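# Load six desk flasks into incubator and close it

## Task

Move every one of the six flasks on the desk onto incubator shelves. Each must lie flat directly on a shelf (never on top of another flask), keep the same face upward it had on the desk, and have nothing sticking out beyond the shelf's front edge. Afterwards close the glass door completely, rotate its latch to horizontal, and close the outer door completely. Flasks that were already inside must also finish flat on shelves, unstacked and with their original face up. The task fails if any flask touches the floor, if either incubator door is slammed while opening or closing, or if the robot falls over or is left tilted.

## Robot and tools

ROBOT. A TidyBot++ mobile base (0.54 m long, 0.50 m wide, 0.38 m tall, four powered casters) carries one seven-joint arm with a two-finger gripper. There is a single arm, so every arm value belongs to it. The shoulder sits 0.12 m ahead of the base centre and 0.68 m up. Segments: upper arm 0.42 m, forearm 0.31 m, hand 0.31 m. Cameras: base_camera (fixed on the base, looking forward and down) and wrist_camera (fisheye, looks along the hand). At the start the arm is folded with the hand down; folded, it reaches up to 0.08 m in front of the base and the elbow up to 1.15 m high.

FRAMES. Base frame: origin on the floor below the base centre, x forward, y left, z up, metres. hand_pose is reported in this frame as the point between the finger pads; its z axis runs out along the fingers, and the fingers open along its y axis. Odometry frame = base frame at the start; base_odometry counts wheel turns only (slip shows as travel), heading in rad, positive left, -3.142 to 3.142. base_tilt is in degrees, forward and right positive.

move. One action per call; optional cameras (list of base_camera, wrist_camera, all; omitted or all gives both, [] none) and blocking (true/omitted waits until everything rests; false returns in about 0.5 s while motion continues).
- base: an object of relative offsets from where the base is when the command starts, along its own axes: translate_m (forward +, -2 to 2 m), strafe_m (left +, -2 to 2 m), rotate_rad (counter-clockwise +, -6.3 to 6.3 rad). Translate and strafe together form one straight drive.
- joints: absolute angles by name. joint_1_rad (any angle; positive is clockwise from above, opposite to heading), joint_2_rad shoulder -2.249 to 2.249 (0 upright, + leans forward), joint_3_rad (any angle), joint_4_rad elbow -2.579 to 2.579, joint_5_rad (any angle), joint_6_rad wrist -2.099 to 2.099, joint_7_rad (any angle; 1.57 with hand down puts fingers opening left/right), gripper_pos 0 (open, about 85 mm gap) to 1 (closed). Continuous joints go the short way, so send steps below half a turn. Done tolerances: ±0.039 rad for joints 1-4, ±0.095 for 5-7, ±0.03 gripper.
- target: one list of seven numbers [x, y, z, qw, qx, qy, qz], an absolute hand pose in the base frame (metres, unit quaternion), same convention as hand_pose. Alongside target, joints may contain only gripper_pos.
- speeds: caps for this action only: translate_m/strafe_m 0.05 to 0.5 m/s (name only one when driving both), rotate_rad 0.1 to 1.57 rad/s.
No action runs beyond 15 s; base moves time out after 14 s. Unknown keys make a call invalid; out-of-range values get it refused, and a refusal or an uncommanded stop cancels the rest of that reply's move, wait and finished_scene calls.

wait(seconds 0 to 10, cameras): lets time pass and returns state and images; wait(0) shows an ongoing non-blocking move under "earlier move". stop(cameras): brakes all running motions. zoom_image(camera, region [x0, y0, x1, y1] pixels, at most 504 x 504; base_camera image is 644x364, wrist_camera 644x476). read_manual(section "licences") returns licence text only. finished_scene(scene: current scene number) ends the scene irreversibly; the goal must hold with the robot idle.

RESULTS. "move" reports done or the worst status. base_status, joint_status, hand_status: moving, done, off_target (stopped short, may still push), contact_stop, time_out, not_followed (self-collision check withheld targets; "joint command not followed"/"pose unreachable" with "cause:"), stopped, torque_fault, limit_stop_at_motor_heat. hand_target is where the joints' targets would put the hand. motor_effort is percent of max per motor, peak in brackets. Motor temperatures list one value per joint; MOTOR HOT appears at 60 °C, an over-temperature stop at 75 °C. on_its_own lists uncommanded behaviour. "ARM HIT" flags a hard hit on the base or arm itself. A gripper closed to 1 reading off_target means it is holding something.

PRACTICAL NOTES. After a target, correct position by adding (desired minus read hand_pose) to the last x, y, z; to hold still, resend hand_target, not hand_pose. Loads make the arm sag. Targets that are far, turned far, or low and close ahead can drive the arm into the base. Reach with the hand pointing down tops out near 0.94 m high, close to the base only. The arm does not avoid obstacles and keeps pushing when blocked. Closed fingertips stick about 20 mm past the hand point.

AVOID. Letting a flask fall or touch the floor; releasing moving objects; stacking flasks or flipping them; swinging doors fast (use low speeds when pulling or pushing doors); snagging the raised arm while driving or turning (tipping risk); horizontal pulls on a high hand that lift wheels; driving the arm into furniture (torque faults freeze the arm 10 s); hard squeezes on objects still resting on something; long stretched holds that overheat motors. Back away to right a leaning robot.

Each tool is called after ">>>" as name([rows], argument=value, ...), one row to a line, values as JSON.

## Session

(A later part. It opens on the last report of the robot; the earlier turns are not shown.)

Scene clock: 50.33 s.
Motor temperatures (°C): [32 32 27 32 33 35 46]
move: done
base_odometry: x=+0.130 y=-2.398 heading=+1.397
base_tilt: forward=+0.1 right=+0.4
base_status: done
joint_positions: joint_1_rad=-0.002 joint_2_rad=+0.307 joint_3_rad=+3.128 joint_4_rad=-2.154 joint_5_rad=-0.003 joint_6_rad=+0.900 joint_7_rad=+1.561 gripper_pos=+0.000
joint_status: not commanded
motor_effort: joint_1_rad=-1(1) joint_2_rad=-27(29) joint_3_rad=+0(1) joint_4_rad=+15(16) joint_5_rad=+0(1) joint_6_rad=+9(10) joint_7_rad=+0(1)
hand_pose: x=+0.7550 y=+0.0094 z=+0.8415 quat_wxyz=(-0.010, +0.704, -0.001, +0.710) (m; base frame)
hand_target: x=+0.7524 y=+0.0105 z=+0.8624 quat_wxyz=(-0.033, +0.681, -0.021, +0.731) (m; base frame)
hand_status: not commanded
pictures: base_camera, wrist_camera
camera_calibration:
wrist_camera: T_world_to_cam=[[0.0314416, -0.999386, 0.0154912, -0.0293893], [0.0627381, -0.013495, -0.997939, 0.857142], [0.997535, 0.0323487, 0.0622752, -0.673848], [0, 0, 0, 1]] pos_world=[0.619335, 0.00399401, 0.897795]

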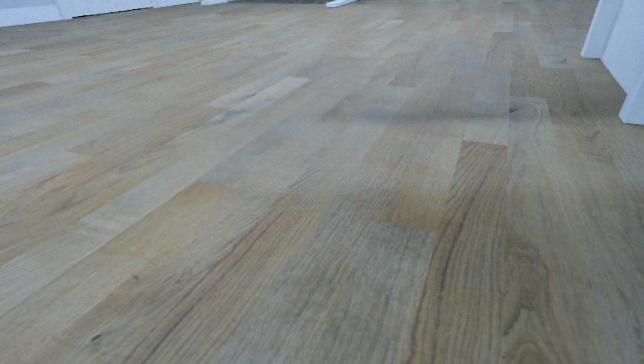

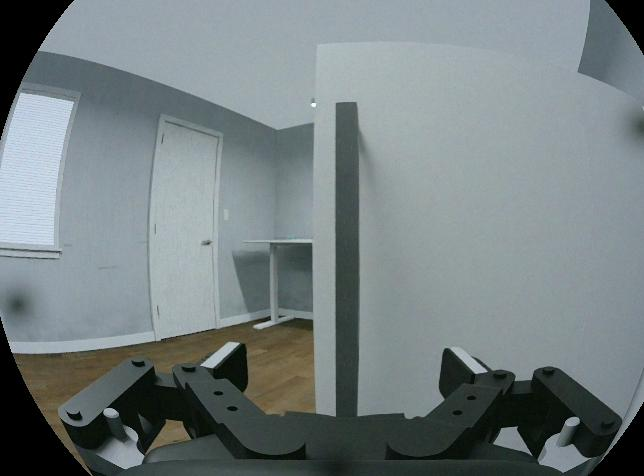

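>>> move(base={"translate_m": 0.5, "strafe_m": 1.2}, speeds={"translate_m": 0.4}, cameras=["wrist_camera"])

>>> move(base={"rotate_rad": -1.967})

Scene clock: 55.43 s.
Motor temperatures (°C): [32 32 27 32 33 35 46]
move: done
base_odometry: x=-0.966 y=-1.699 heading=+1.398
base_tilt: forward=+0.1 right=+0.3
base_status: done
joint_positions: joint_1_rad=-0.001 joint_2_rad=+0.307 joint_3_rad=+3.128 joint_4_rad=-2.154 joint_5_rad=-0.003 joint_6_rad=+0.900 joint_7_rad=+1.561 gripper_pos=+0.000
joint_status: not commanded
motor_effort: joint_1_rad=-1(4) joint_2_rad=-27(28) joint_3_rad=+0(2) joint_4_rad=+15(16) joint_5_rad=+0(1) joint_6_rad=+9(10) joint_7_rad=+0(1)
hand_pose: x=+0.7550 y=+0.0090 z=+0.8417 quat_wxyz=(-0.010, +0.704, -0.001, +0.710) (m; base frame)
hand_target: x=+0.7524 y=+0.0105 z=+0.8624 quat_wxyz=(-0.033, +0.681, -0.021, +0.731) (m; base frame)
hand_status: not commanded
pictures: wrist_camera
camera_calibration:
wrist_camera: T_world_to_cam=[[0.0308381, -0.999405, 0.0154667, -0.0292955], [0.063029, -0.0134989, -0.99792, 0.857141], [0.997535, 0.0317488, 0.0625752, -0.674115], [0, 0, 0, 1]] pos_world=[0.619332, 0.00369474, 0.897994]

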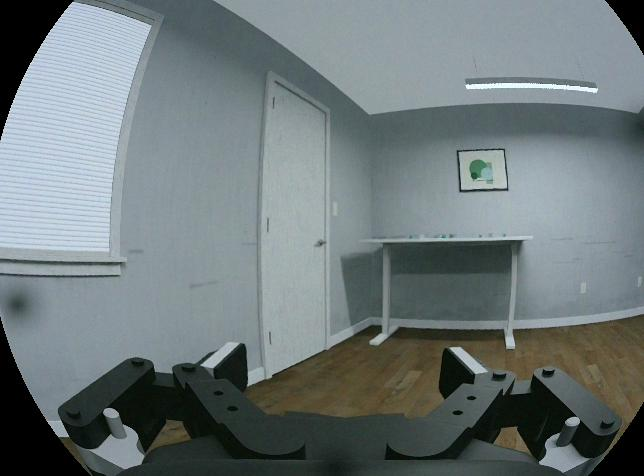

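Scene clock: 57.97 s.
Motor temperatures (°C): [32 32 27 32 33 35 46]
move: done
base_odometry: x=-0.966 y=-1.699 heading=-0.568
base_tilt: forward=+0.0 right=+0.4
base_status: done
joint_positions: joint_1_rad=+0.002 joint_2_rad=+0.307 joint_3_rad=+3.127 joint_4_rad=-2.154 joint_5_rad=-0.003 joint_6_rad=+0.900 joint_7_rad=+1.561 gripper_pos=+0.000
joint_status: not commanded
motor_effort: joint_1_rad=-1(3) joint_2_rad=-26(29) joint_3_rad=+0(3) joint_4_rad=+15(16) joint_5_rad=+0(2) joint_6_rad=+9(10) joint_7_rad=+0(2)
hand_pose: x=+0.7550 y=+0.0072 z=+0.8417 quat_wxyz=(-0.009, +0.704, -0.002, +0.710) (m; base frame)
hand_target: x=+0.7524 y=+0.0105 z=+0.8624 quat_wxyz=(-0.033, +0.681, -0.021, +0.731) (m; base frame)
hand_status: not commanded
pictures: base_camera, wrist_camera
camera_calibration:
wrist_camera: T_world_to_cam=[[0.0282543, -0.999486, 0.0151326, -0.0287913], [0.0629891, -0.0133283, -0.997925, 0.85715], [0.997614, 0.0291489, 0.0625801, -0.674107], [0, 0, 0, 1]] pos_world=[0.619321, 0.00229732, 0.897993]

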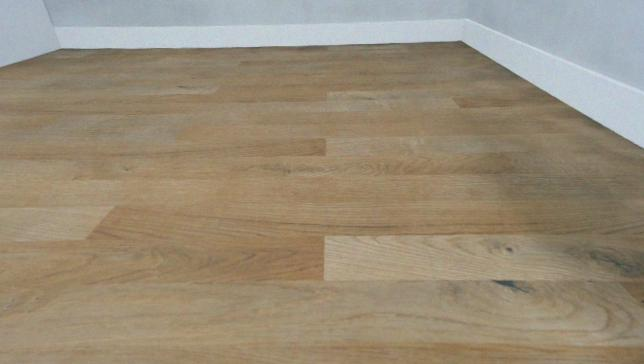

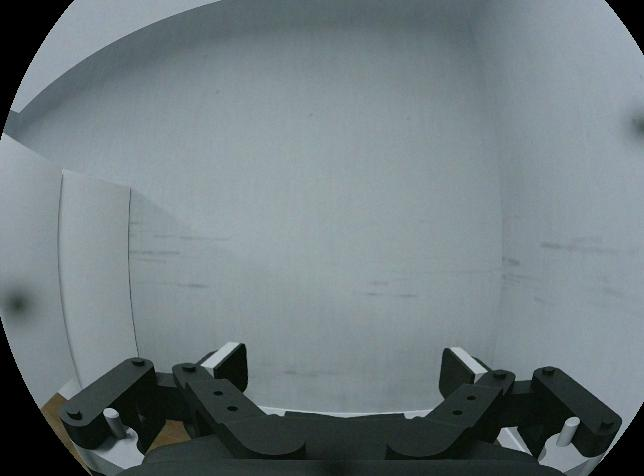

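>>> move(base={"translate_m": -0.3, "strafe_m": 1.55}, speeds={"strafe_m": 0.45})

Scene clock: 62.83 s.
Motor temperatures (°C): [32 32 27 32 33 35 46]
move: done
base_odometry: x=-0.384 y=-0.231 heading=-0.569
base_tilt: forward=+0.1 right=+0.3
base_status: done
joint_positions: joint_1_rad=+0.001 joint_2_rad=+0.307 joint_3_rad=+3.127 joint_4_rad=-2.154 joint_5_rad=-0.003 joint_6_rad=+0.900 joint_7_rad=+1.561 gripper_pos=+0.000
joint_status: not commanded
motor_effort: joint_1_rad=+0(3) joint_2_rad=-27(28) joint_3_rad=+0(2) joint_4_rad=+15(16) joint_5_rad=+0(1) joint_6_rad=+10(10) joint_7_rad=+0(1)
hand_pose: x=+0.7550 y=+0.0083 z=+0.8417 quat_wxyz=(-0.009, +0.704, -0.002, +0.710) (m; base frame)
hand_target: x=+0.7524 y=+0.0105 z=+0.8624 quat_wxyz=(-0.033, +0.681, -0.021, +0.731) (m; base frame)
hand_status: not commanded
pictures: base_camera, wrist_camera
camera_calibration:
wrist_camera: T_world_to_cam=[[0.0299558, -0.999437, 0.0151207, -0.0290376], [0.0630091, -0.0132093, -0.997926, 0.857148], [0.997563, 0.0308464, 0.0625779, -0.674109], [0, 0, 0, 1]] pos_world=[0.619328, 0.00309494, 0.897993]

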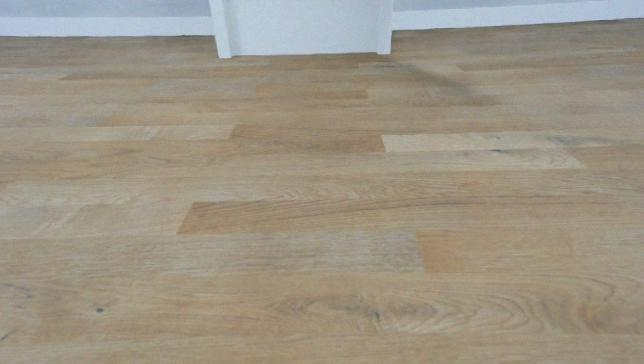

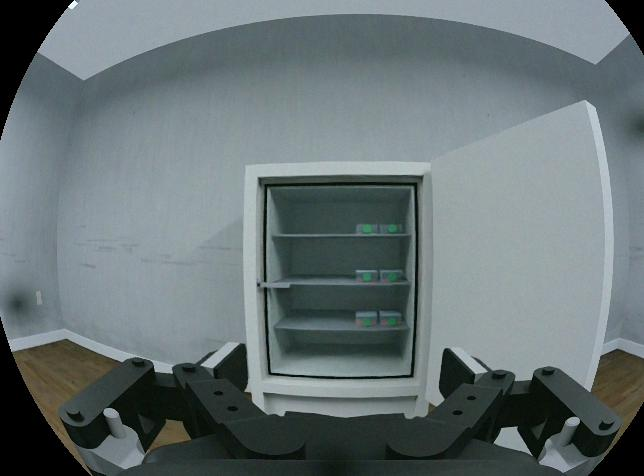

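Now a closer look at the incubator interior.

>>> zoom_image(camera="wrist_camera", region=[230, 150, 450, 410])

>>> zoom_image(camera="wrist_camera", region=[340, 210, 430, 340])

>>> zoom_image(camera="wrist_camera", region=[245, 260, 325, 310])

Scaled by 1.938.

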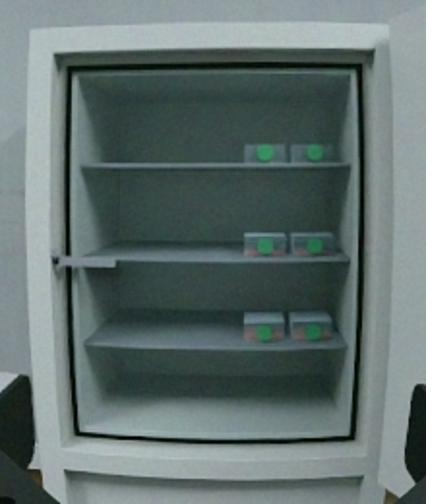

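Scaled by 3.877.

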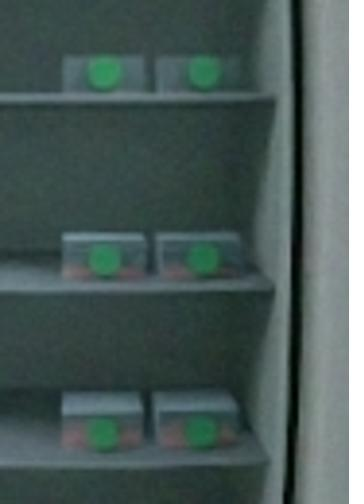

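Scaled by 6.300.

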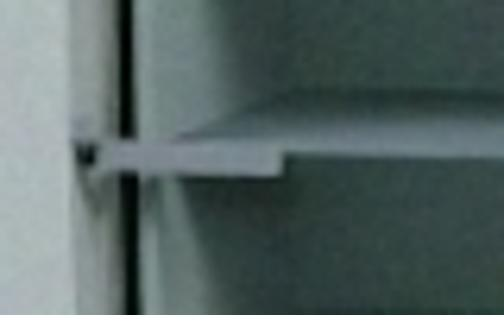

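>>> zoom_image(camera="base_camera", region=[200, 0, 410, 80])

Scaled by 2.400.

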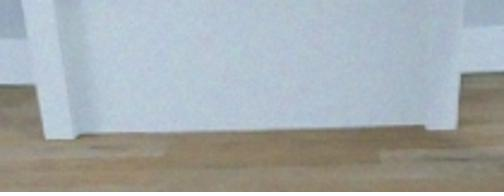

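>>> move(base={"translate_m": 0.6, "strafe_m": 0.22}, speeds={"translate_m": 0.35})

>>> zoom_image(camera="wrist_camera", region=[230, 200, 480, 400])

Scene clock: 67.20 s.
Motor temperatures (°C): [32 32 27 31 33 35 46]
move: done
base_odometry: x=+0.240 y=-0.369 heading=-0.569
base_tilt: forward=+0.0 right=+0.3
base_status: done
joint_positions: joint_1_rad=+0.001 joint_2_rad=+0.306 joint_3_rad=+3.127 joint_4_rad=-2.154 joint_5_rad=-0.003 joint_6_rad=+0.900 joint_7_rad=+1.561 gripper_pos=+0.000
joint_status: not commanded
motor_effort: joint_1_rad=+0(3) joint_2_rad=-26(29) joint_3_rad=+0(1) joint_4_rad=+15(16) joint_5_rad=-1(1) joint_6_rad=+9(10) joint_7_rad=+0(2)
hand_pose: x=+0.7549 y=+0.0083 z=+0.8421 quat_wxyz=(-0.009, +0.703, -0.002, +0.711) (m; base frame)
hand_target: x=+0.7524 y=+0.0105 z=+0.8624 quat_wxyz=(-0.033, +0.681, -0.021, +0.731) (m; base frame)
hand_status: not commanded
pictures: base_camera, wrist_camera
camera_calibration:
wrist_camera: T_world_to_cam=[[0.0298445, -0.99944, 0.0151361, -0.0289807], [0.0637055, -0.0132101, -0.997881, 0.856988], [0.997522, 0.0307455, 0.0632756, -0.674527], [0, 0, 0, 1]] pos_world=[0.619126, 0.00309507, 0.898292]

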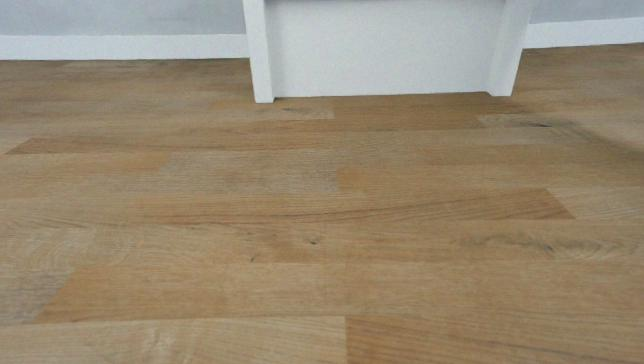

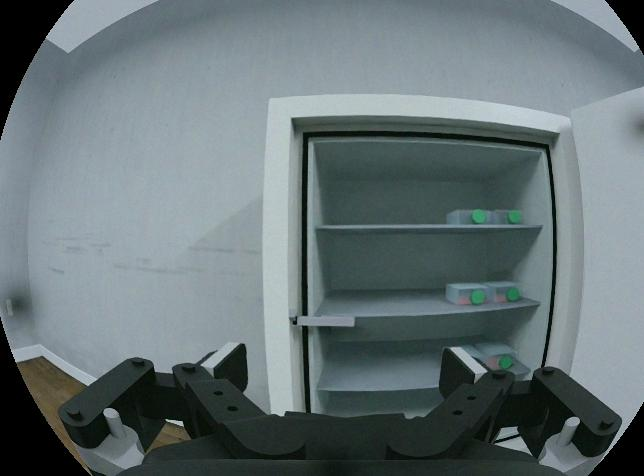

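Scaled by 2.016.

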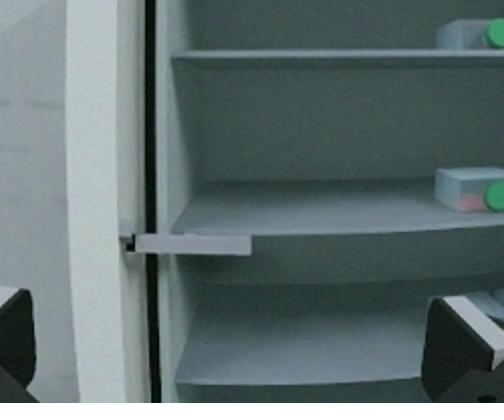

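>>> zoom_image(camera="wrist_camera", region=[270, 290, 380, 350])

>>> zoom_image(camera="wrist_camera", region=[440, 190, 570, 400])

Scaled by 4.582.

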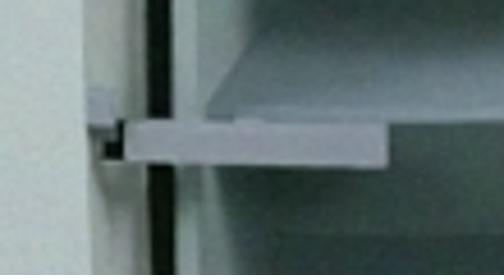

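Scaled by 2.400.

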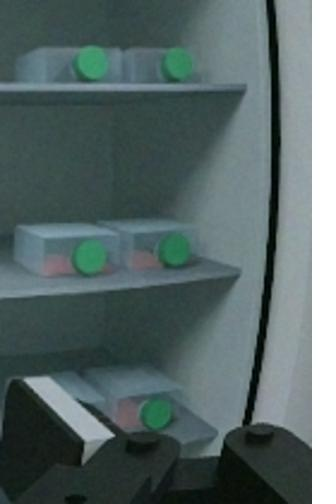

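>>> move(base={"translate_m": 0.22, "strafe_m": 0.04}, joints={"joint_2_rad": 0.5, "joint_4_rad": -2.35, "joint_6_rad": 1.33}, speeds={"translate_m": 0.2})

>>> zoom_image(camera="wrist_camera", region=[230, 180, 430, 330])

Scene clock: 69.47 s.
Motor temperatures (°C): [32 32 27 31 33 35 46]
move: done
base_odometry: x=+0.447 y=-0.453 heading=-0.568
base_tilt: forward=+0.2 right=+0.3
base_status: done
joint_positions: joint_1_rad=+0.001 joint_2_rad=+0.506 joint_3_rad=+3.127 joint_4_rad=-2.337 joint_5_rad=-0.003 joint_6_rad=+1.259 joint_7_rad=+1.561 gripper_pos=+0.000
joint_status: all done
motor_effort: joint_1_rad=+0(2) joint_2_rad=-28(32) joint_3_rad=+0(1) joint_4_rad=+10(16) joint_5_rad=+0(1) joint_6_rad=+10(11) joint_7_rad=+0(1)
hand_pose: x=+0.7263 y=+0.0073 z=+0.7454 quat_wxyz=(-0.009, +0.712, -0.003, +0.702) (m; base frame)
hand_target: x=+0.7217 y=+0.0095 z=+0.7659 quat_wxyz=(-0.034, +0.689, -0.022, +0.724) (m; base frame)
hand_status: not commanded
pictures: base_camera, wrist_camera
camera_calibration:
wrist_camera: T_world_to_cam=[[0.0287341, -0.999501, 0.0130817, -0.0252467], [0.0399592, -0.011928, -0.99913, 0.78049], [0.998788, 0.0292319, 0.0395966, -0.623206], [0, 0, 0, 1]] pos_world=[0.591988, 0.00229306, 0.804818]

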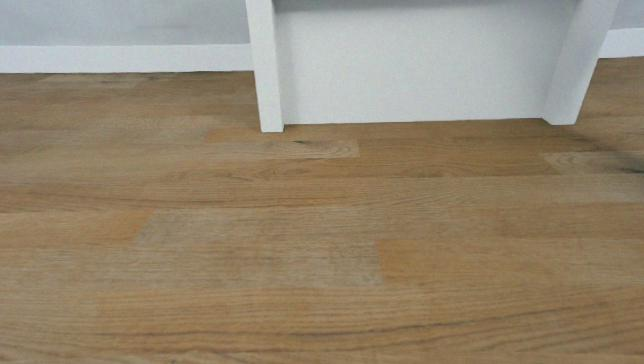

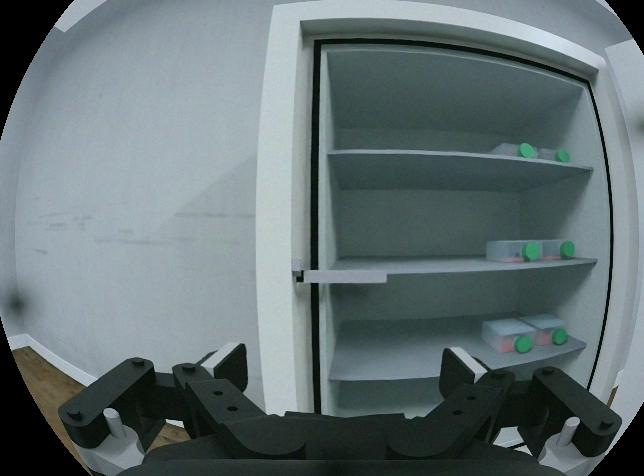

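Scaled by 2.520.

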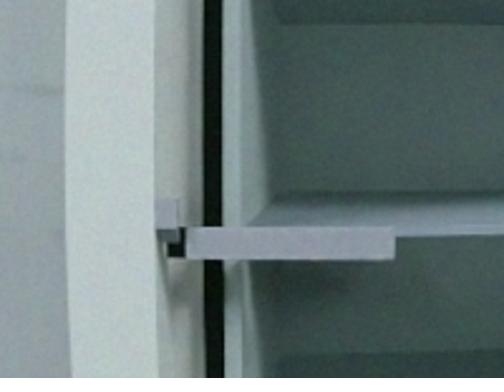

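>>> zoom_image(camera="wrist_camera", region=[280, 245, 400, 305])

Scaled by 4.200.

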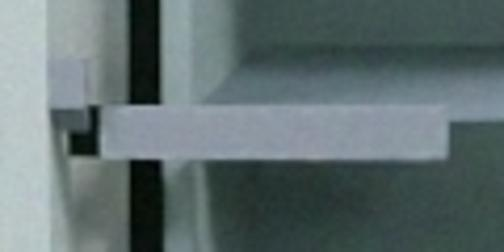

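>>> move(base={"strafe_m": 0.25}, joints={"joint_1_rad": 0.45}, speeds={"strafe_m": 0.25}, cameras=["wrist_camera"])

>>> zoom_image(camera="wrist_camera", region=[280, 200, 420, 320])

Scene clock: 71.87 s.
Motor temperatures (°C): [32 32 27 31 33 35 46]
move: done
base_odometry: x=+0.582 y=-0.242 heading=-0.568
base_tilt: forward=+0.1 right=+0.4
base_status: done
joint_positions: joint_1_rad=+0.436 joint_2_rad=+0.506 joint_3_rad=+3.127 joint_4_rad=-2.337 joint_5_rad=-0.003 joint_6_rad=+1.261 joint_7_rad=+1.561 gripper_pos=+0.000
joint_status: all done
motor_effort: joint_1_rad=+0(3) joint_2_rad=-28(29) joint_3_rad=+0(2) joint_4_rad=+9(10) joint_5_rad=+0(1) joint_6_rad=+9(10) joint_7_rad=+0(1)
hand_pose: x=+0.6728 y=-0.2494 z=+0.7461 quat_wxyz=(+0.143, +0.694, -0.156, +0.688) (m; base frame)
hand_target: x=+0.6658 y=-0.2537 z=+0.7659 quat_wxyz=(+0.129, +0.666, -0.175, +0.713) (m; base frame)
hand_status: not commanded
pictures: wrist_camera
camera_calibration:
wrist_camera: T_world_to_cam=[[-0.395425, -0.918405, 0.0131042, 0.0252665], [0.0331219, -0.0285156, -0.999044, 0.780646], [0.917901, -0.394613, 0.0416951, -0.615095], [0, 0, 0, 1]] pos_world=[0.548731, -0.197259, 0.805215]

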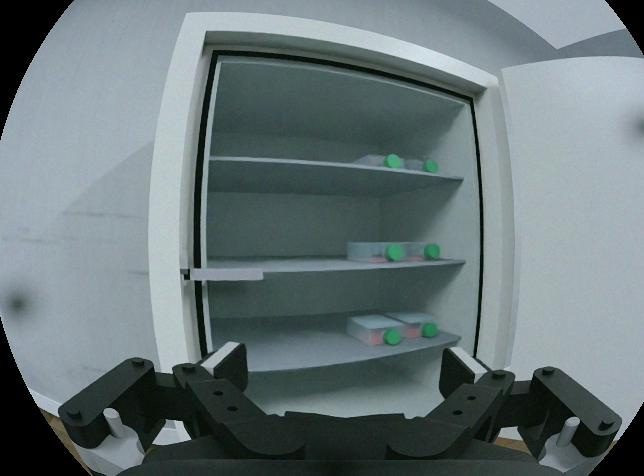

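Scaled by 3.600.

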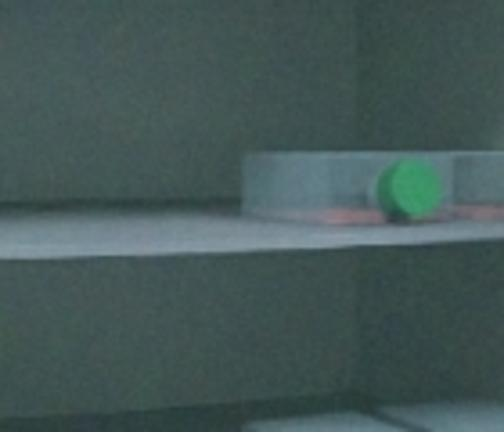

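>>> zoom_image(camera="wrist_camera", region=[165, 250, 275, 300])

Scaled by 4.582.

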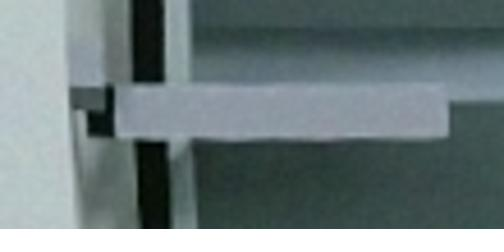

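>>> move(base={"strafe_m": 0.35, "translate_m": 0.1}, speeds={"strafe_m": 0.3}, cameras=["wrist_camera"])

>>> zoom_image(camera="wrist_camera", region=[165, 220, 305, 320])

Scene clock: 75.00 s.
Motor temperatures (°C): [32 32 27 31 33 35 46]
move: done
base_odometry: x=+0.855 y=-0.001 heading=-0.568
base_tilt: forward=+0.0 right=+0.4
base_status: done
joint_positions: joint_1_rad=+0.446 joint_2_rad=+0.506 joint_3_rad=+3.127 joint_4_rad=-2.337 joint_5_rad=-0.003 joint_6_rad=+1.262 joint_7_rad=+1.561 gripper_pos=+0.000
joint_status: not commanded
motor_effort: joint_1_rad=-1(3) joint_2_rad=-28(31) joint_3_rad=+0(2) joint_4_rad=+10(10) joint_5_rad=+0(1) joint_6_rad=+10(10) joint_7_rad=+0(1)
hand_pose: x=+0.6702 y=-0.2551 z=+0.7463 quat_wxyz=(+0.146, +0.693, -0.160, +0.688) (m; base frame)
hand_target: x=+0.6658 y=-0.2537 z=+0.7659 quat_wxyz=(+0.129, +0.666, -0.175, +0.713) (m; base frame)
hand_status: not commanded
pictures: wrist_camera
camera_calibration:
wrist_camera: T_world_to_cam=[[-0.404788, -0.914317, 0.0130833, 0.0264079], [0.0334794, -0.0291173, -0.999015, 0.780347], [0.913798, -0.403951, 0.0423971, -0.615161], [0, 0, 0, 1]] pos_world=[0.546696, -0.201628, 0.805314]

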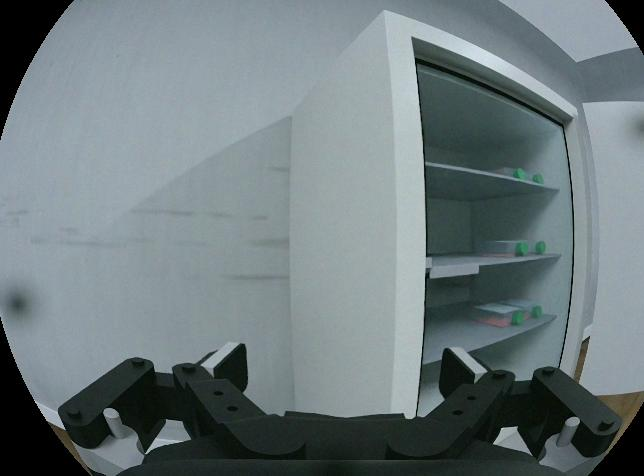

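Scaled by 3.600.

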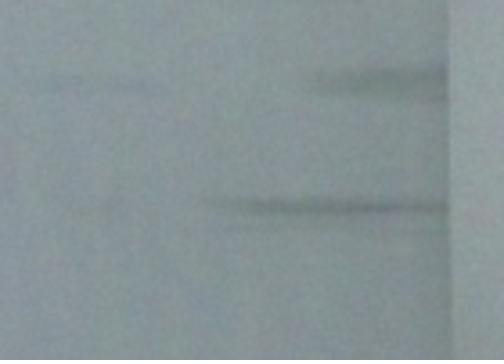

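>>> zoom_image(camera="wrist_camera", region=[400, 230, 500, 300])

Scaled by 5.040.

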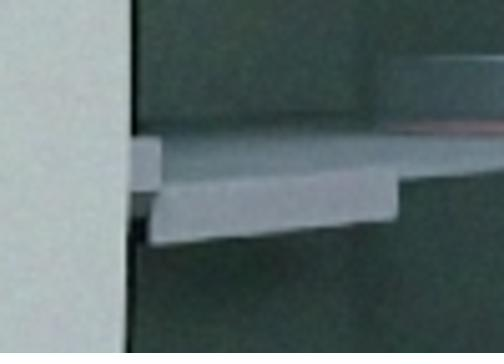

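>>> move(base={"strafe_m": -0.64, "translate_m": -0.1}, joints={"joint_1_rad": 0.0}, speeds={"strafe_m": 0.3}, cameras=[])

>>> move(base={"translate_m": 0.2}, speeds={"translate_m": 0.2})

>>> zoom_image(camera="wrist_camera", region=[220, 180, 420, 320])

Scene clock: 79.70 s.
Motor temperatures (°C): [32 32 27 31 33 35 46]
move: done
base_odometry: x=+0.426 y=-0.487 heading=-0.568
base_tilt: forward=+0.1 right=+0.4
base_status: done
joint_positions: joint_1_rad=+0.009 joint_2_rad=+0.506 joint_3_rad=+3.127 joint_4_rad=-2.338 joint_5_rad=-0.003 joint_6_rad=+1.263 joint_7_rad=+1.561 gripper_pos=+0.000
joint_status: all done
motor_effort: joint_1_rad=+0(4) joint_2_rad=-28(29) joint_3_rad=+0(2) joint_4_rad=+10(11) joint_5_rad=+0(1) joint_6_rad=+10(10) joint_7_rad=+0(2)
hand_pose: x=+0.7263 y=+0.0025 z=+0.7467 quat_wxyz=(-0.007, +0.710, -0.006, +0.704) (m; base frame)
hand_target: x=+0.7217 y=+0.0095 z=+0.7659 quat_wxyz=(-0.034, +0.689, -0.022, +0.724) (m; base frame)
hand_status: not commanded
pictures: none
No camera images: "cameras" was empty.

Scene clock: 81.40 s.
Motor temperatures (°C): [32 32 27 31 33 35 46]
move: done
base_odometry: x=+0.595 y=-0.595 heading=-0.568
base_tilt: forward=+0.1 right=+0.4
base_status: done
joint_positions: joint_1_rad=+0.009 joint_2_rad=+0.505 joint_3_rad=+3.127 joint_4_rad=-2.339 joint_5_rad=-0.003 joint_6_rad=+1.264 joint_7_rad=+1.561 gripper_pos=+0.000
joint_status: not commanded
motor_effort: joint_1_rad=-1(1) joint_2_rad=-29(31) joint_3_rad=+0(1) joint_4_rad=+10(11) joint_5_rad=+0(1) joint_6_rad=+9(10) joint_7_rad=+0(1)
hand_pose: x=+0.7258 y=+0.0025 z=+0.7468 quat_wxyz=(-0.007, +0.710, -0.006, +0.704) (m; base frame)
hand_target: x=+0.7217 y=+0.0095 z=+0.7659 quat_wxyz=(-0.034, +0.689, -0.022, +0.724) (m; base frame)
hand_status: not commanded
pictures: base_camera, wrist_camera
camera_calibration:
wrist_camera: T_world_to_cam=[[0.0207775, -0.999698, 0.0131438, -0.0243673], [0.0441628, -0.0122161, -0.99895, 0.778641], [0.998808, 0.0213361, 0.0438957, -0.625769], [0, 0, 0, 1]] pos_world=[0.591143, -0.00149652, 0.805612]

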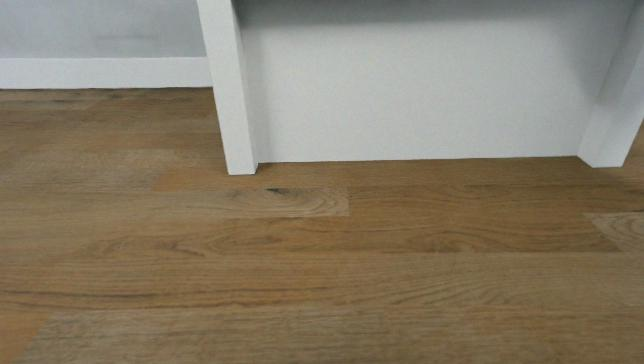

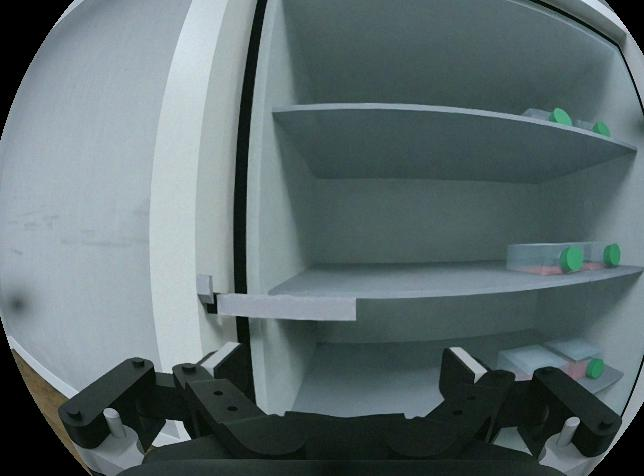

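Scaled by 2.520.

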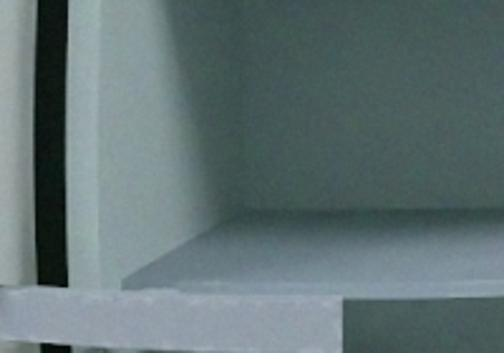

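>>> zoom_image(camera="wrist_camera", region=[180, 250, 380, 350])

>>> zoom_image(camera="wrist_camera", region=[180, 260, 260, 330])

Scaled by 2.520.

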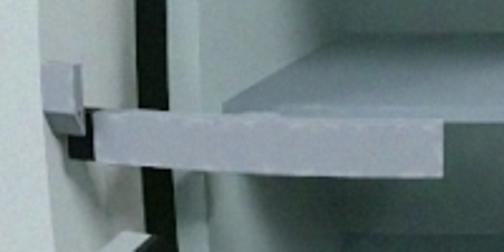

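Scaled by 6.300.

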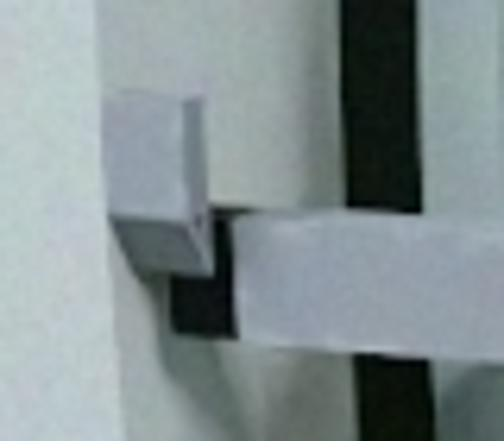

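>>> move(joints={"joint_2_rad": 0.60, "joint_4_rad": -2.372, "joint_6_rad": 1.45, "gripper_pos": 1.0}, cameras=["wrist_camera"])

Scene clock: 91.90 s.
Motor temperatures (°C): [32 32 27 31 33 35 46]
move: done
base_odometry: x=+0.595 y=-0.595 heading=-0.568
base_tilt: forward=+0.1 right=+0.3
base_status: not commanded
joint_positions: joint_1_rad=+0.009 joint_2_rad=+0.602 joint_3_rad=+3.127 joint_4_rad=-2.356 joint_5_rad=-0.003 joint_6_rad=+1.379 joint_7_rad=+1.561 gripper_pos=+0.999
joint_status: all done
motor_effort: joint_1_rad=-1(1) joint_2_rad=-29(31) joint_3_rad=+0(1) joint_4_rad=+8(10) joint_5_rad=+0(1) joint_6_rad=+10(11) joint_7_rad=+0(1)
hand_pose: x=+0.7258 y=+0.0022 z=+0.7173 quat_wxyz=(-0.007, +0.710, -0.006, +0.704) (m; base frame)
hand_target: x=+0.7203 y=+0.0091 z=+0.7346 quat_wxyz=(-0.034, +0.689, -0.023, +0.723) (m; base frame)
hand_status: not commanded
pictures: wrist_camera
camera_calibration:
wrist_camera: T_world_to_cam=[[0.0198892, -0.999727, 0.0122425, -0.022953], [0.0456351, -0.0113244, -0.998894, 0.748157], [0.99876, 0.0204259, 0.0453974, -0.625496], [0, 0, 0, 1]] pos_world=[0.591035, -0.00169805, 0.776006]

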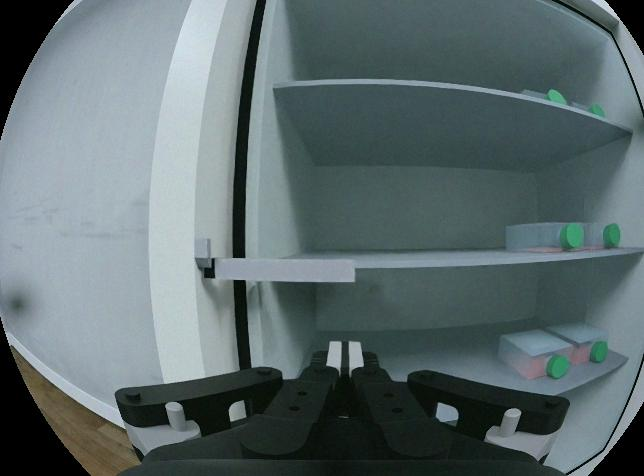

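>>> move(base={"translate_m": 0.10}, speeds={"translate_m": 0.1}, cameras=["wrist_camera"])

>>> zoom_image(camera="wrist_camera", region=[120, 230, 420, 420])

Scene clock: 94.90 s.
Motor temperatures (°C): [32 32 27 31 33 35 46]
move: done
base_odometry: x=+0.679 y=-0.649 heading=-0.568
base_tilt: forward=+0.2 right=+0.3
base_status: done
joint_positions: joint_1_rad=+0.009 joint_2_rad=+0.603 joint_3_rad=+3.127 joint_4_rad=-2.361 joint_5_rad=-0.003 joint_6_rad=+1.381 joint_7_rad=+1.561 gripper_pos=+0.999
joint_status: not commanded
motor_effort: joint_1_rad=+0(2) joint_2_rad=-29(31) joint_3_rad=+0(1) joint_4_rad=+8(9) joint_5_rad=+0(1) joint_6_rad=+10(10) joint_7_rad=+0(1)
hand_pose: x=+0.7243 y=+0.0022 z=+0.7155 quat_wxyz=(-0.007, +0.711, -0.006, +0.703) (m; base frame)
hand_target: x=+0.7203 y=+0.0091 z=+0.7346 quat_wxyz=(-0.034, +0.689, -0.023, +0.723) (m; base frame)
hand_status: not commanded
pictures: wrist_camera
camera_calibration:
wrist_camera: T_world_to_cam=[[0.0200397, -0.999725, 0.0121641, -0.0229405], [0.0415389, -0.0113235, -0.999073, 0.749373], [0.998936, 0.0205264, 0.0413005, -0.621176], [0, 0, 0, 1]] pos_world=[0.589847, -0.00169818, 0.774612]

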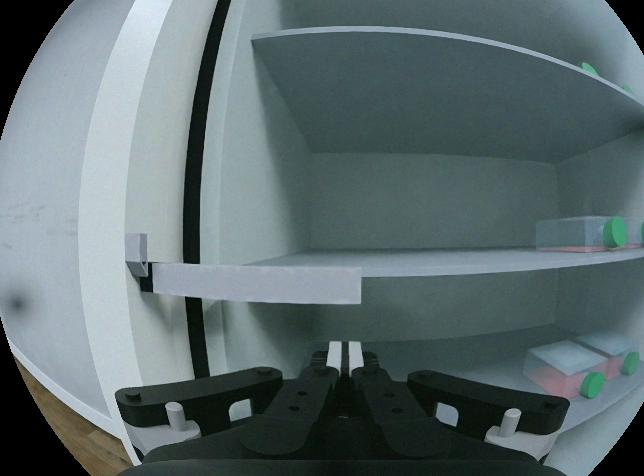

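Scaled by 1.680.

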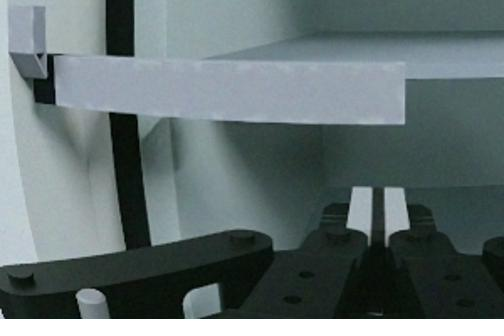

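>>> move(base={"translate_m": 0.03}, speeds={"translate_m": 0.05}, cameras=["wrist_camera"])

>>> zoom_image(camera="wrist_camera", region=[100, 230, 400, 420])

Scene clock: 96.33 s.
Motor temperatures (°C): [32 32 27 31 33 35 46]
move: done
base_odometry: x=+0.705 y=-0.665 heading=-0.569
base_tilt: forward=+0.1 right=+0.4
base_status: done
joint_positions: joint_1_rad=+0.009 joint_2_rad=+0.603 joint_3_rad=+3.127 joint_4_rad=-2.361 joint_5_rad=-0.003 joint_6_rad=+1.382 joint_7_rad=+1.561 gripper_pos=+0.999
joint_status: not commanded
motor_effort: joint_1_rad=-1(1) joint_2_rad=-29(31) joint_3_rad=+0(1) joint_4_rad=+8(9) joint_5_rad=+0(1) joint_6_rad=+10(10) joint_7_rad=+1(1)
hand_pose: x=+0.7242 y=+0.0022 z=+0.7153 quat_wxyz=(-0.007, +0.711, -0.006, +0.703) (m; base frame)
hand_target: x=+0.7203 y=+0.0091 z=+0.7346 quat_wxyz=(-0.034, +0.689, -0.023, +0.723) (m; base frame)
hand_status: not commanded
pictures: wrist_camera
camera_calibration:
wrist_camera: T_world_to_cam=[[0.0200422, -0.999725, 0.0121601, -0.0229357], [0.0413391, -0.0113235, -0.999081, 0.749401], [0.998944, 0.0205265, 0.0411008, -0.620923], [0, 0, 0, 1]] pos_world=[0.589748, -0.00169818, 0.774512]

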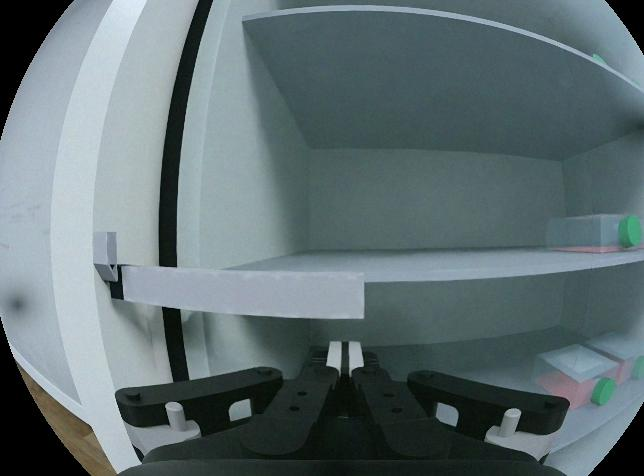

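Scaled by 1.680.

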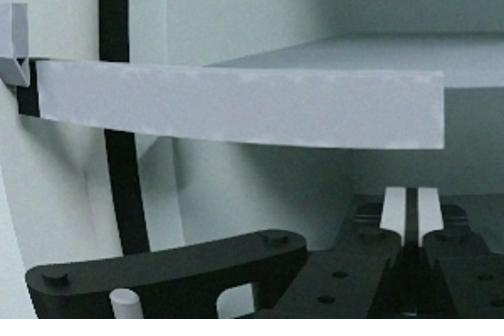

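>>> move(joints={"joint_2_rad": 0.536, "joint_4_rad": -2.358, "joint_6_rad": 1.371}, cameras=["wrist_camera"])

>>> move(joints={"joint_2_rad": 0.49, "joint_4_rad": -2.348, "joint_6_rad": 1.315}, cameras=["wrist_camera"])

Scene clock: 97.37 s.
Motor temperatures (°C): [32 32 27 31 33 35 46]
move: done
base_odometry: x=+0.705 y=-0.665 heading=-0.569
base_tilt: forward=+0.1 right=+0.3
base_status: not commanded
joint_positions: joint_1_rad=+0.009 joint_2_rad=+0.568 joint_3_rad=+3.127 joint_4_rad=-2.361 joint_5_rad=-0.003 joint_6_rad=+1.371 joint_7_rad=+1.561 gripper_pos=+0.999
joint_status: all done
motor_effort: joint_1_rad=-1(2) joint_2_rad=-32(34) joint_3_rad=+0(2) joint_4_rad=+10(11) joint_5_rad=-1(1) joint_6_rad=+12(15) joint_7_rad=+0(1)
hand_pose: x=+0.7226 y=+0.0023 z=+0.7333 quat_wxyz=(-0.007, +0.703, -0.006, +0.712) (m; base frame)
hand_target: x=+0.7216 y=+0.0093 z=+0.7538 quat_wxyz=(-0.034, +0.690, -0.023, +0.723) (m; base frame)
hand_status: not commanded
pictures: wrist_camera
camera_calibration:
wrist_camera: T_world_to_cam=[[0.0199193, -0.999718, 0.012962, -0.0235146], [0.0660374, -0.0116207, -0.997749, 0.748635], [0.997618, 0.0207304, 0.0657873, -0.637264], [0, 0, 0, 1]] pos_world=[0.586777, -0.00159754, 0.789179]

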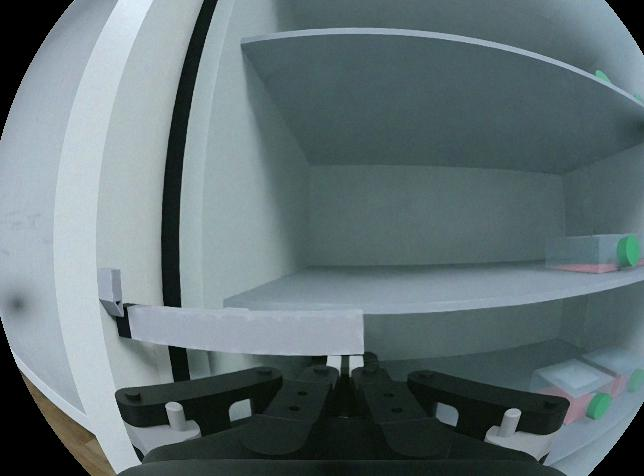

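Scene clock: 98.40 s.
Motor temperatures (°C): [32 32 27 31 33 35 46]
move: done
base_odometry: x=+0.705 y=-0.665 heading=-0.569
base_tilt: forward=+0.2 right=+0.3
base_status: not commanded
joint_positions: joint_1_rad=+0.009 joint_2_rad=+0.516 joint_3_rad=+3.127 joint_4_rad=-2.361 joint_5_rad=-0.003 joint_6_rad=+1.334 joint_7_rad=+1.561 gripper_pos=+0.999
joint_status: all done
motor_effort: joint_1_rad=-1(2) joint_2_rad=-30(36) joint_3_rad=-1(1) joint_4_rad=+10(12) joint_5_rad=+1(1) joint_6_rad=+11(15) joint_7_rad=-1(1)
hand_pose: x=+0.7197 y=+0.0025 z=+0.7527 quat_wxyz=(-0.007, +0.698, -0.006, +0.717) (m; base frame)
hand_target: x=+0.7217 y=+0.0095 z=+0.7681 quat_wxyz=(-0.034, +0.690, -0.022, +0.723) (m; base frame)
hand_status: not commanded
pictures: wrist_camera
camera_calibration:
wrist_camera: T_world_to_cam=[[0.0199988, -0.999705, 0.0137612, -0.0242567], [0.0800353, -0.012119, -0.996718, 0.757332], [0.996591, 0.0210345, 0.0797694, -0.645366], [0, 0, 0, 1]] pos_world=[0.583038, -0.00149644, 0.806661]

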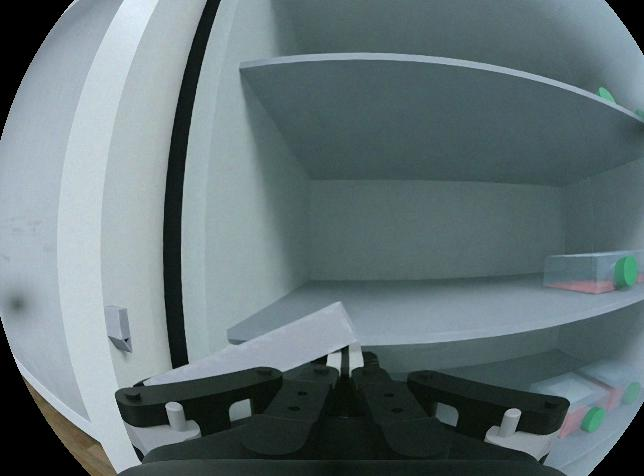

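>>> move(joints={"joint_1_rad": -0.03, "joint_2_rad": 0.345, "joint_4_rad": -2.316, "joint_6_rad": 1.138}, cameras=["wrist_camera"])

Scene clock: 100.17 s.
Motor temperatures (°C): [32 32 27 31 33 35 46]
move: done
base_odometry: x=+0.705 y=-0.665 heading=-0.569
base_tilt: forward=+0.1 right=+0.4
base_status: not commanded
joint_positions: joint_1_rad=-0.017 joint_2_rad=+0.348 joint_3_rad=+3.127 joint_4_rad=-2.324 joint_5_rad=-0.003 joint_6_rad=+1.211 joint_7_rad=+1.561 gripper_pos=+0.999
joint_status: all done
motor_effort: joint_1_rad=+0(2) joint_2_rad=-25(33) joint_3_rad=-1(1) joint_4_rad=+12(12) joint_5_rad=+0(1) joint_6_rad=+10(12) joint_7_rad=+1(1)
hand_pose: x=+0.7137 y=+0.0180 z=+0.8309 quat_wxyz=(-0.016, +0.667, +0.004, +0.744) (m; base frame)
hand_target: x=+0.7167 y=+0.0279 z=+0.8140 quat_wxyz=(-0.044, +0.690, -0.011, +0.722) (m; base frame)
hand_status: not commanded
pictures: wrist_camera
camera_calibration:
wrist_camera: T_world_to_cam=[[0.0448722, -0.998851, 0.0168192, -0.0299547], [0.162163, -0.00932991, -0.98672, 0.768997], [0.985743, 0.0470037, 0.161558, -0.706549], [0, 0, 0, 1]] pos_world=[0.573117, 0.0104648, 0.873437]

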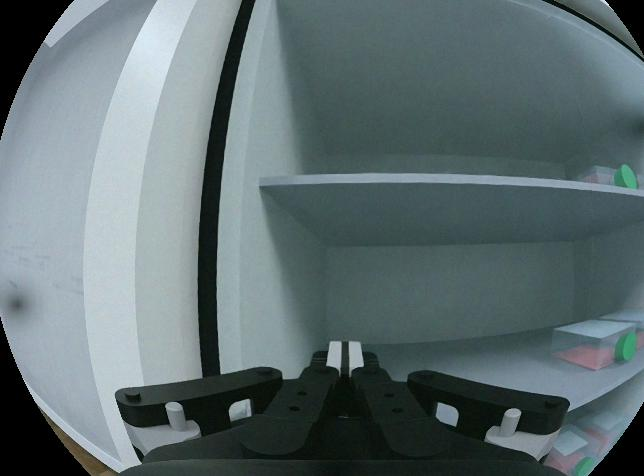

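>>> move(base={"translate_m": -0.12}, speeds={"translate_m": 0.1}, cameras=["wrist_camera"])

Scene clock: 102.13 s.
Motor temperatures (°C): [32 32 27 31 33 34 46]
move: done
base_odometry: x=+0.603 y=-0.601 heading=-0.569
base_tilt: forward=+0.1 right=+0.3
base_status: done
joint_positions: joint_1_rad=-0.017 joint_2_rad=+0.349 joint_3_rad=+3.127 joint_4_rad=-2.322 joint_5_rad=-0.003 joint_6_rad=+1.209 joint_7_rad=+1.561 gripper_pos=+0.999
joint_status: not commanded
motor_effort: joint_1_rad=+0(2) joint_2_rad=-26(28) joint_3_rad=+0(1) joint_4_rad=+12(14) joint_5_rad=+0(1) joint_6_rad=+10(10) joint_7_rad=+0(1)
hand_pose: x=+0.7143 y=+0.0183 z=+0.8310 quat_wxyz=(-0.016, +0.668, +0.004, +0.744) (m; base frame)
hand_target: x=+0.7167 y=+0.0279 z=+0.8140 quat_wxyz=(-0.044, +0.690, -0.011, +0.722) (m; base frame)
hand_status: not commanded
pictures: wrist_camera
camera_calibration:
wrist_camera: T_world_to_cam=[[0.0453724, -0.998828, 0.0168753, -0.0301251], [0.161665, -0.00932838, -0.986802, 0.769342], [0.985802, 0.0475017, 0.161052, -0.706865], [0, 0, 0, 1]] pos_world=[0.57382, 0.0106642, 0.873538]

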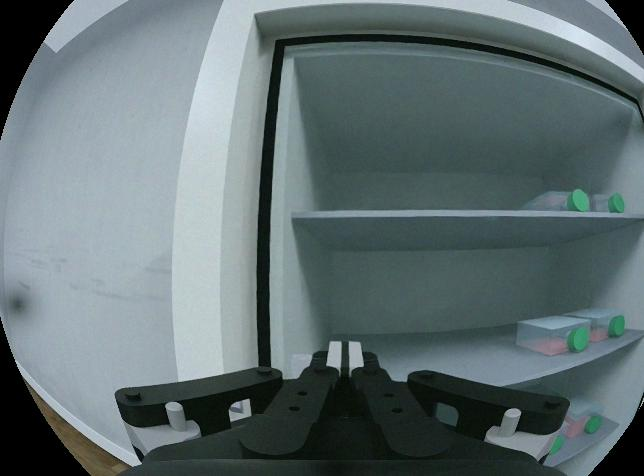

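>>> move(joints={"joint_2_rad": 0.55, "joint_4_rad": -2.36, "joint_6_rad": 1.38, "gripper_pos": 0.0}, cameras=["wrist_camera"])

>>> zoom_image(camera="wrist_camera", region=[160, 180, 400, 330])

Scene clock: 103.57 s.
Motor temperatures (°C): [32 32 27 31 33 34 46]
move: done
base_odometry: x=+0.603 y=-0.601 heading=-0.569
base_tilt: forward=+0.0 right=+0.4
base_status: not commanded
joint_positions: joint_1_rad=-0.017 joint_2_rad=+0.553 joint_3_rad=+3.127 joint_4_rad=-2.345 joint_5_rad=-0.003 joint_6_rad=+1.309 joint_7_rad=+1.561 gripper_pos=+0.000
joint_status: all done
motor_effort: joint_1_rad=+0(1) joint_2_rad=-29(31) joint_3_rad=+0(1) joint_4_rad=+9(13) joint_5_rad=+0(1) joint_6_rad=+9(11) joint_7_rad=+0(1)
hand_pose: x=+0.7267 y=+0.0183 z=+0.7291 quat_wxyz=(-0.016, +0.714, +0.003, +0.700) (m; base frame)
hand_target: x=+0.7213 y=+0.0274 z=+0.7474 quat_wxyz=(-0.044, +0.692, -0.012, +0.720) (m; base frame)
hand_status: not commanded
pictures: wrist_camera
camera_calibration:
wrist_camera: T_world_to_cam=[[0.046611, -0.998835, 0.0124708, -0.0267109], [0.0352473, -0.010832, -0.99932, 0.767912], [0.998291, 0.0470189, 0.0347014, -0.619559], [0, 0, 0, 1]] pos_world=[0.592678, 0.0107692, 0.789222]

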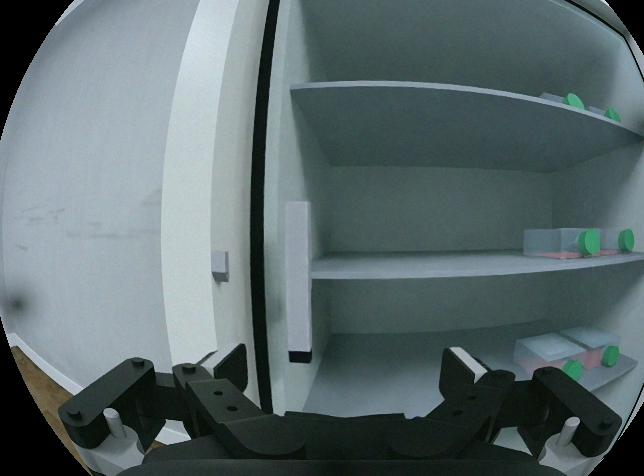

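Scaled by 2.100.

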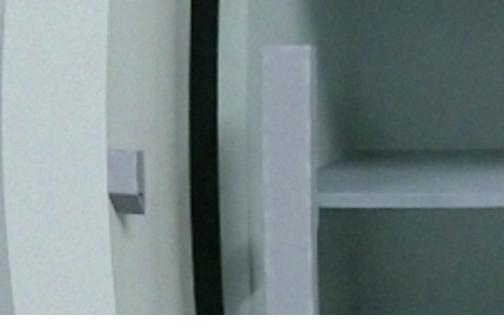

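>>> move(base={"strafe_m": 0.036, "translate_m": 0.08}, joints={"joint_2_rad": 0.45, "joint_4_rad": -2.338, "joint_6_rad": 1.29}, speeds={"translate_m": 0.1}, cameras=["wrist_camera"])

>>> zoom_image(camera="wrist_camera", region=[200, 180, 480, 400])

Scene clock: 105.77 s.
Motor temperatures (°C): [32 32 27 31 33 34 46]
move: done
base_odometry: x=+0.690 y=-0.613 heading=-0.568
base_tilt: forward=+0.1 right=+0.3
base_status: done
joint_positions: joint_1_rad=-0.020 joint_2_rad=+0.457 joint_3_rad=+3.127 joint_4_rad=-2.342 joint_5_rad=-0.003 joint_6_rad=+1.310 joint_7_rad=+1.561 gripper_pos=+0.000
joint_status: all done
motor_effort: joint_1_rad=+0(2) joint_2_rad=-27(31) joint_3_rad=+0(2) joint_4_rad=+10(11) joint_5_rad=+0(1) joint_6_rad=+10(11) joint_7_rad=+1(1)
hand_pose: x=+0.7199 y=+0.0200 z=+0.7888 quat_wxyz=(-0.017, +0.678, +0.004, +0.735) (m; base frame)
hand_target: x=+0.7205 y=+0.0276 z=+0.7885 quat_wxyz=(-0.045, +0.681, -0.011, +0.731) (m; base frame)
hand_status: not commanded
pictures: wrist_camera
camera_calibration:
wrist_camera: T_world_to_cam=[[0.048287, -0.998717, 0.0152265, -0.0288085], [0.134594, -0.00859928, -0.990863, 0.749504], [0.989724, 0.0498952, 0.134007, -0.687156], [0, 0, 0, 1]] pos_world=[0.580607, 0.0119594, 0.835179]

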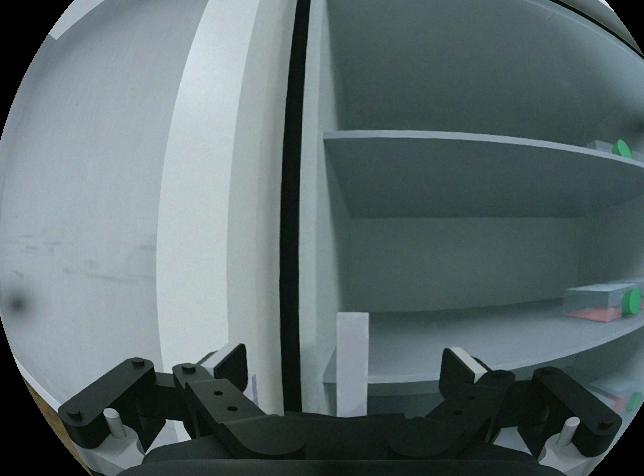

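Scaled by 1.800.

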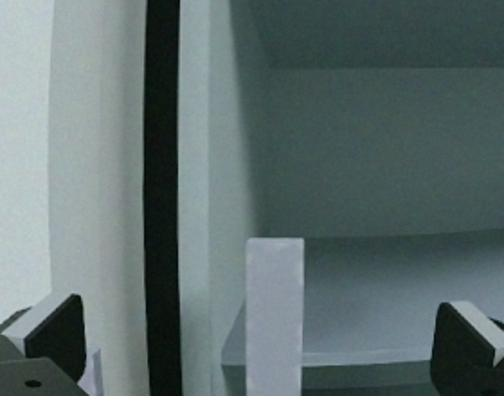

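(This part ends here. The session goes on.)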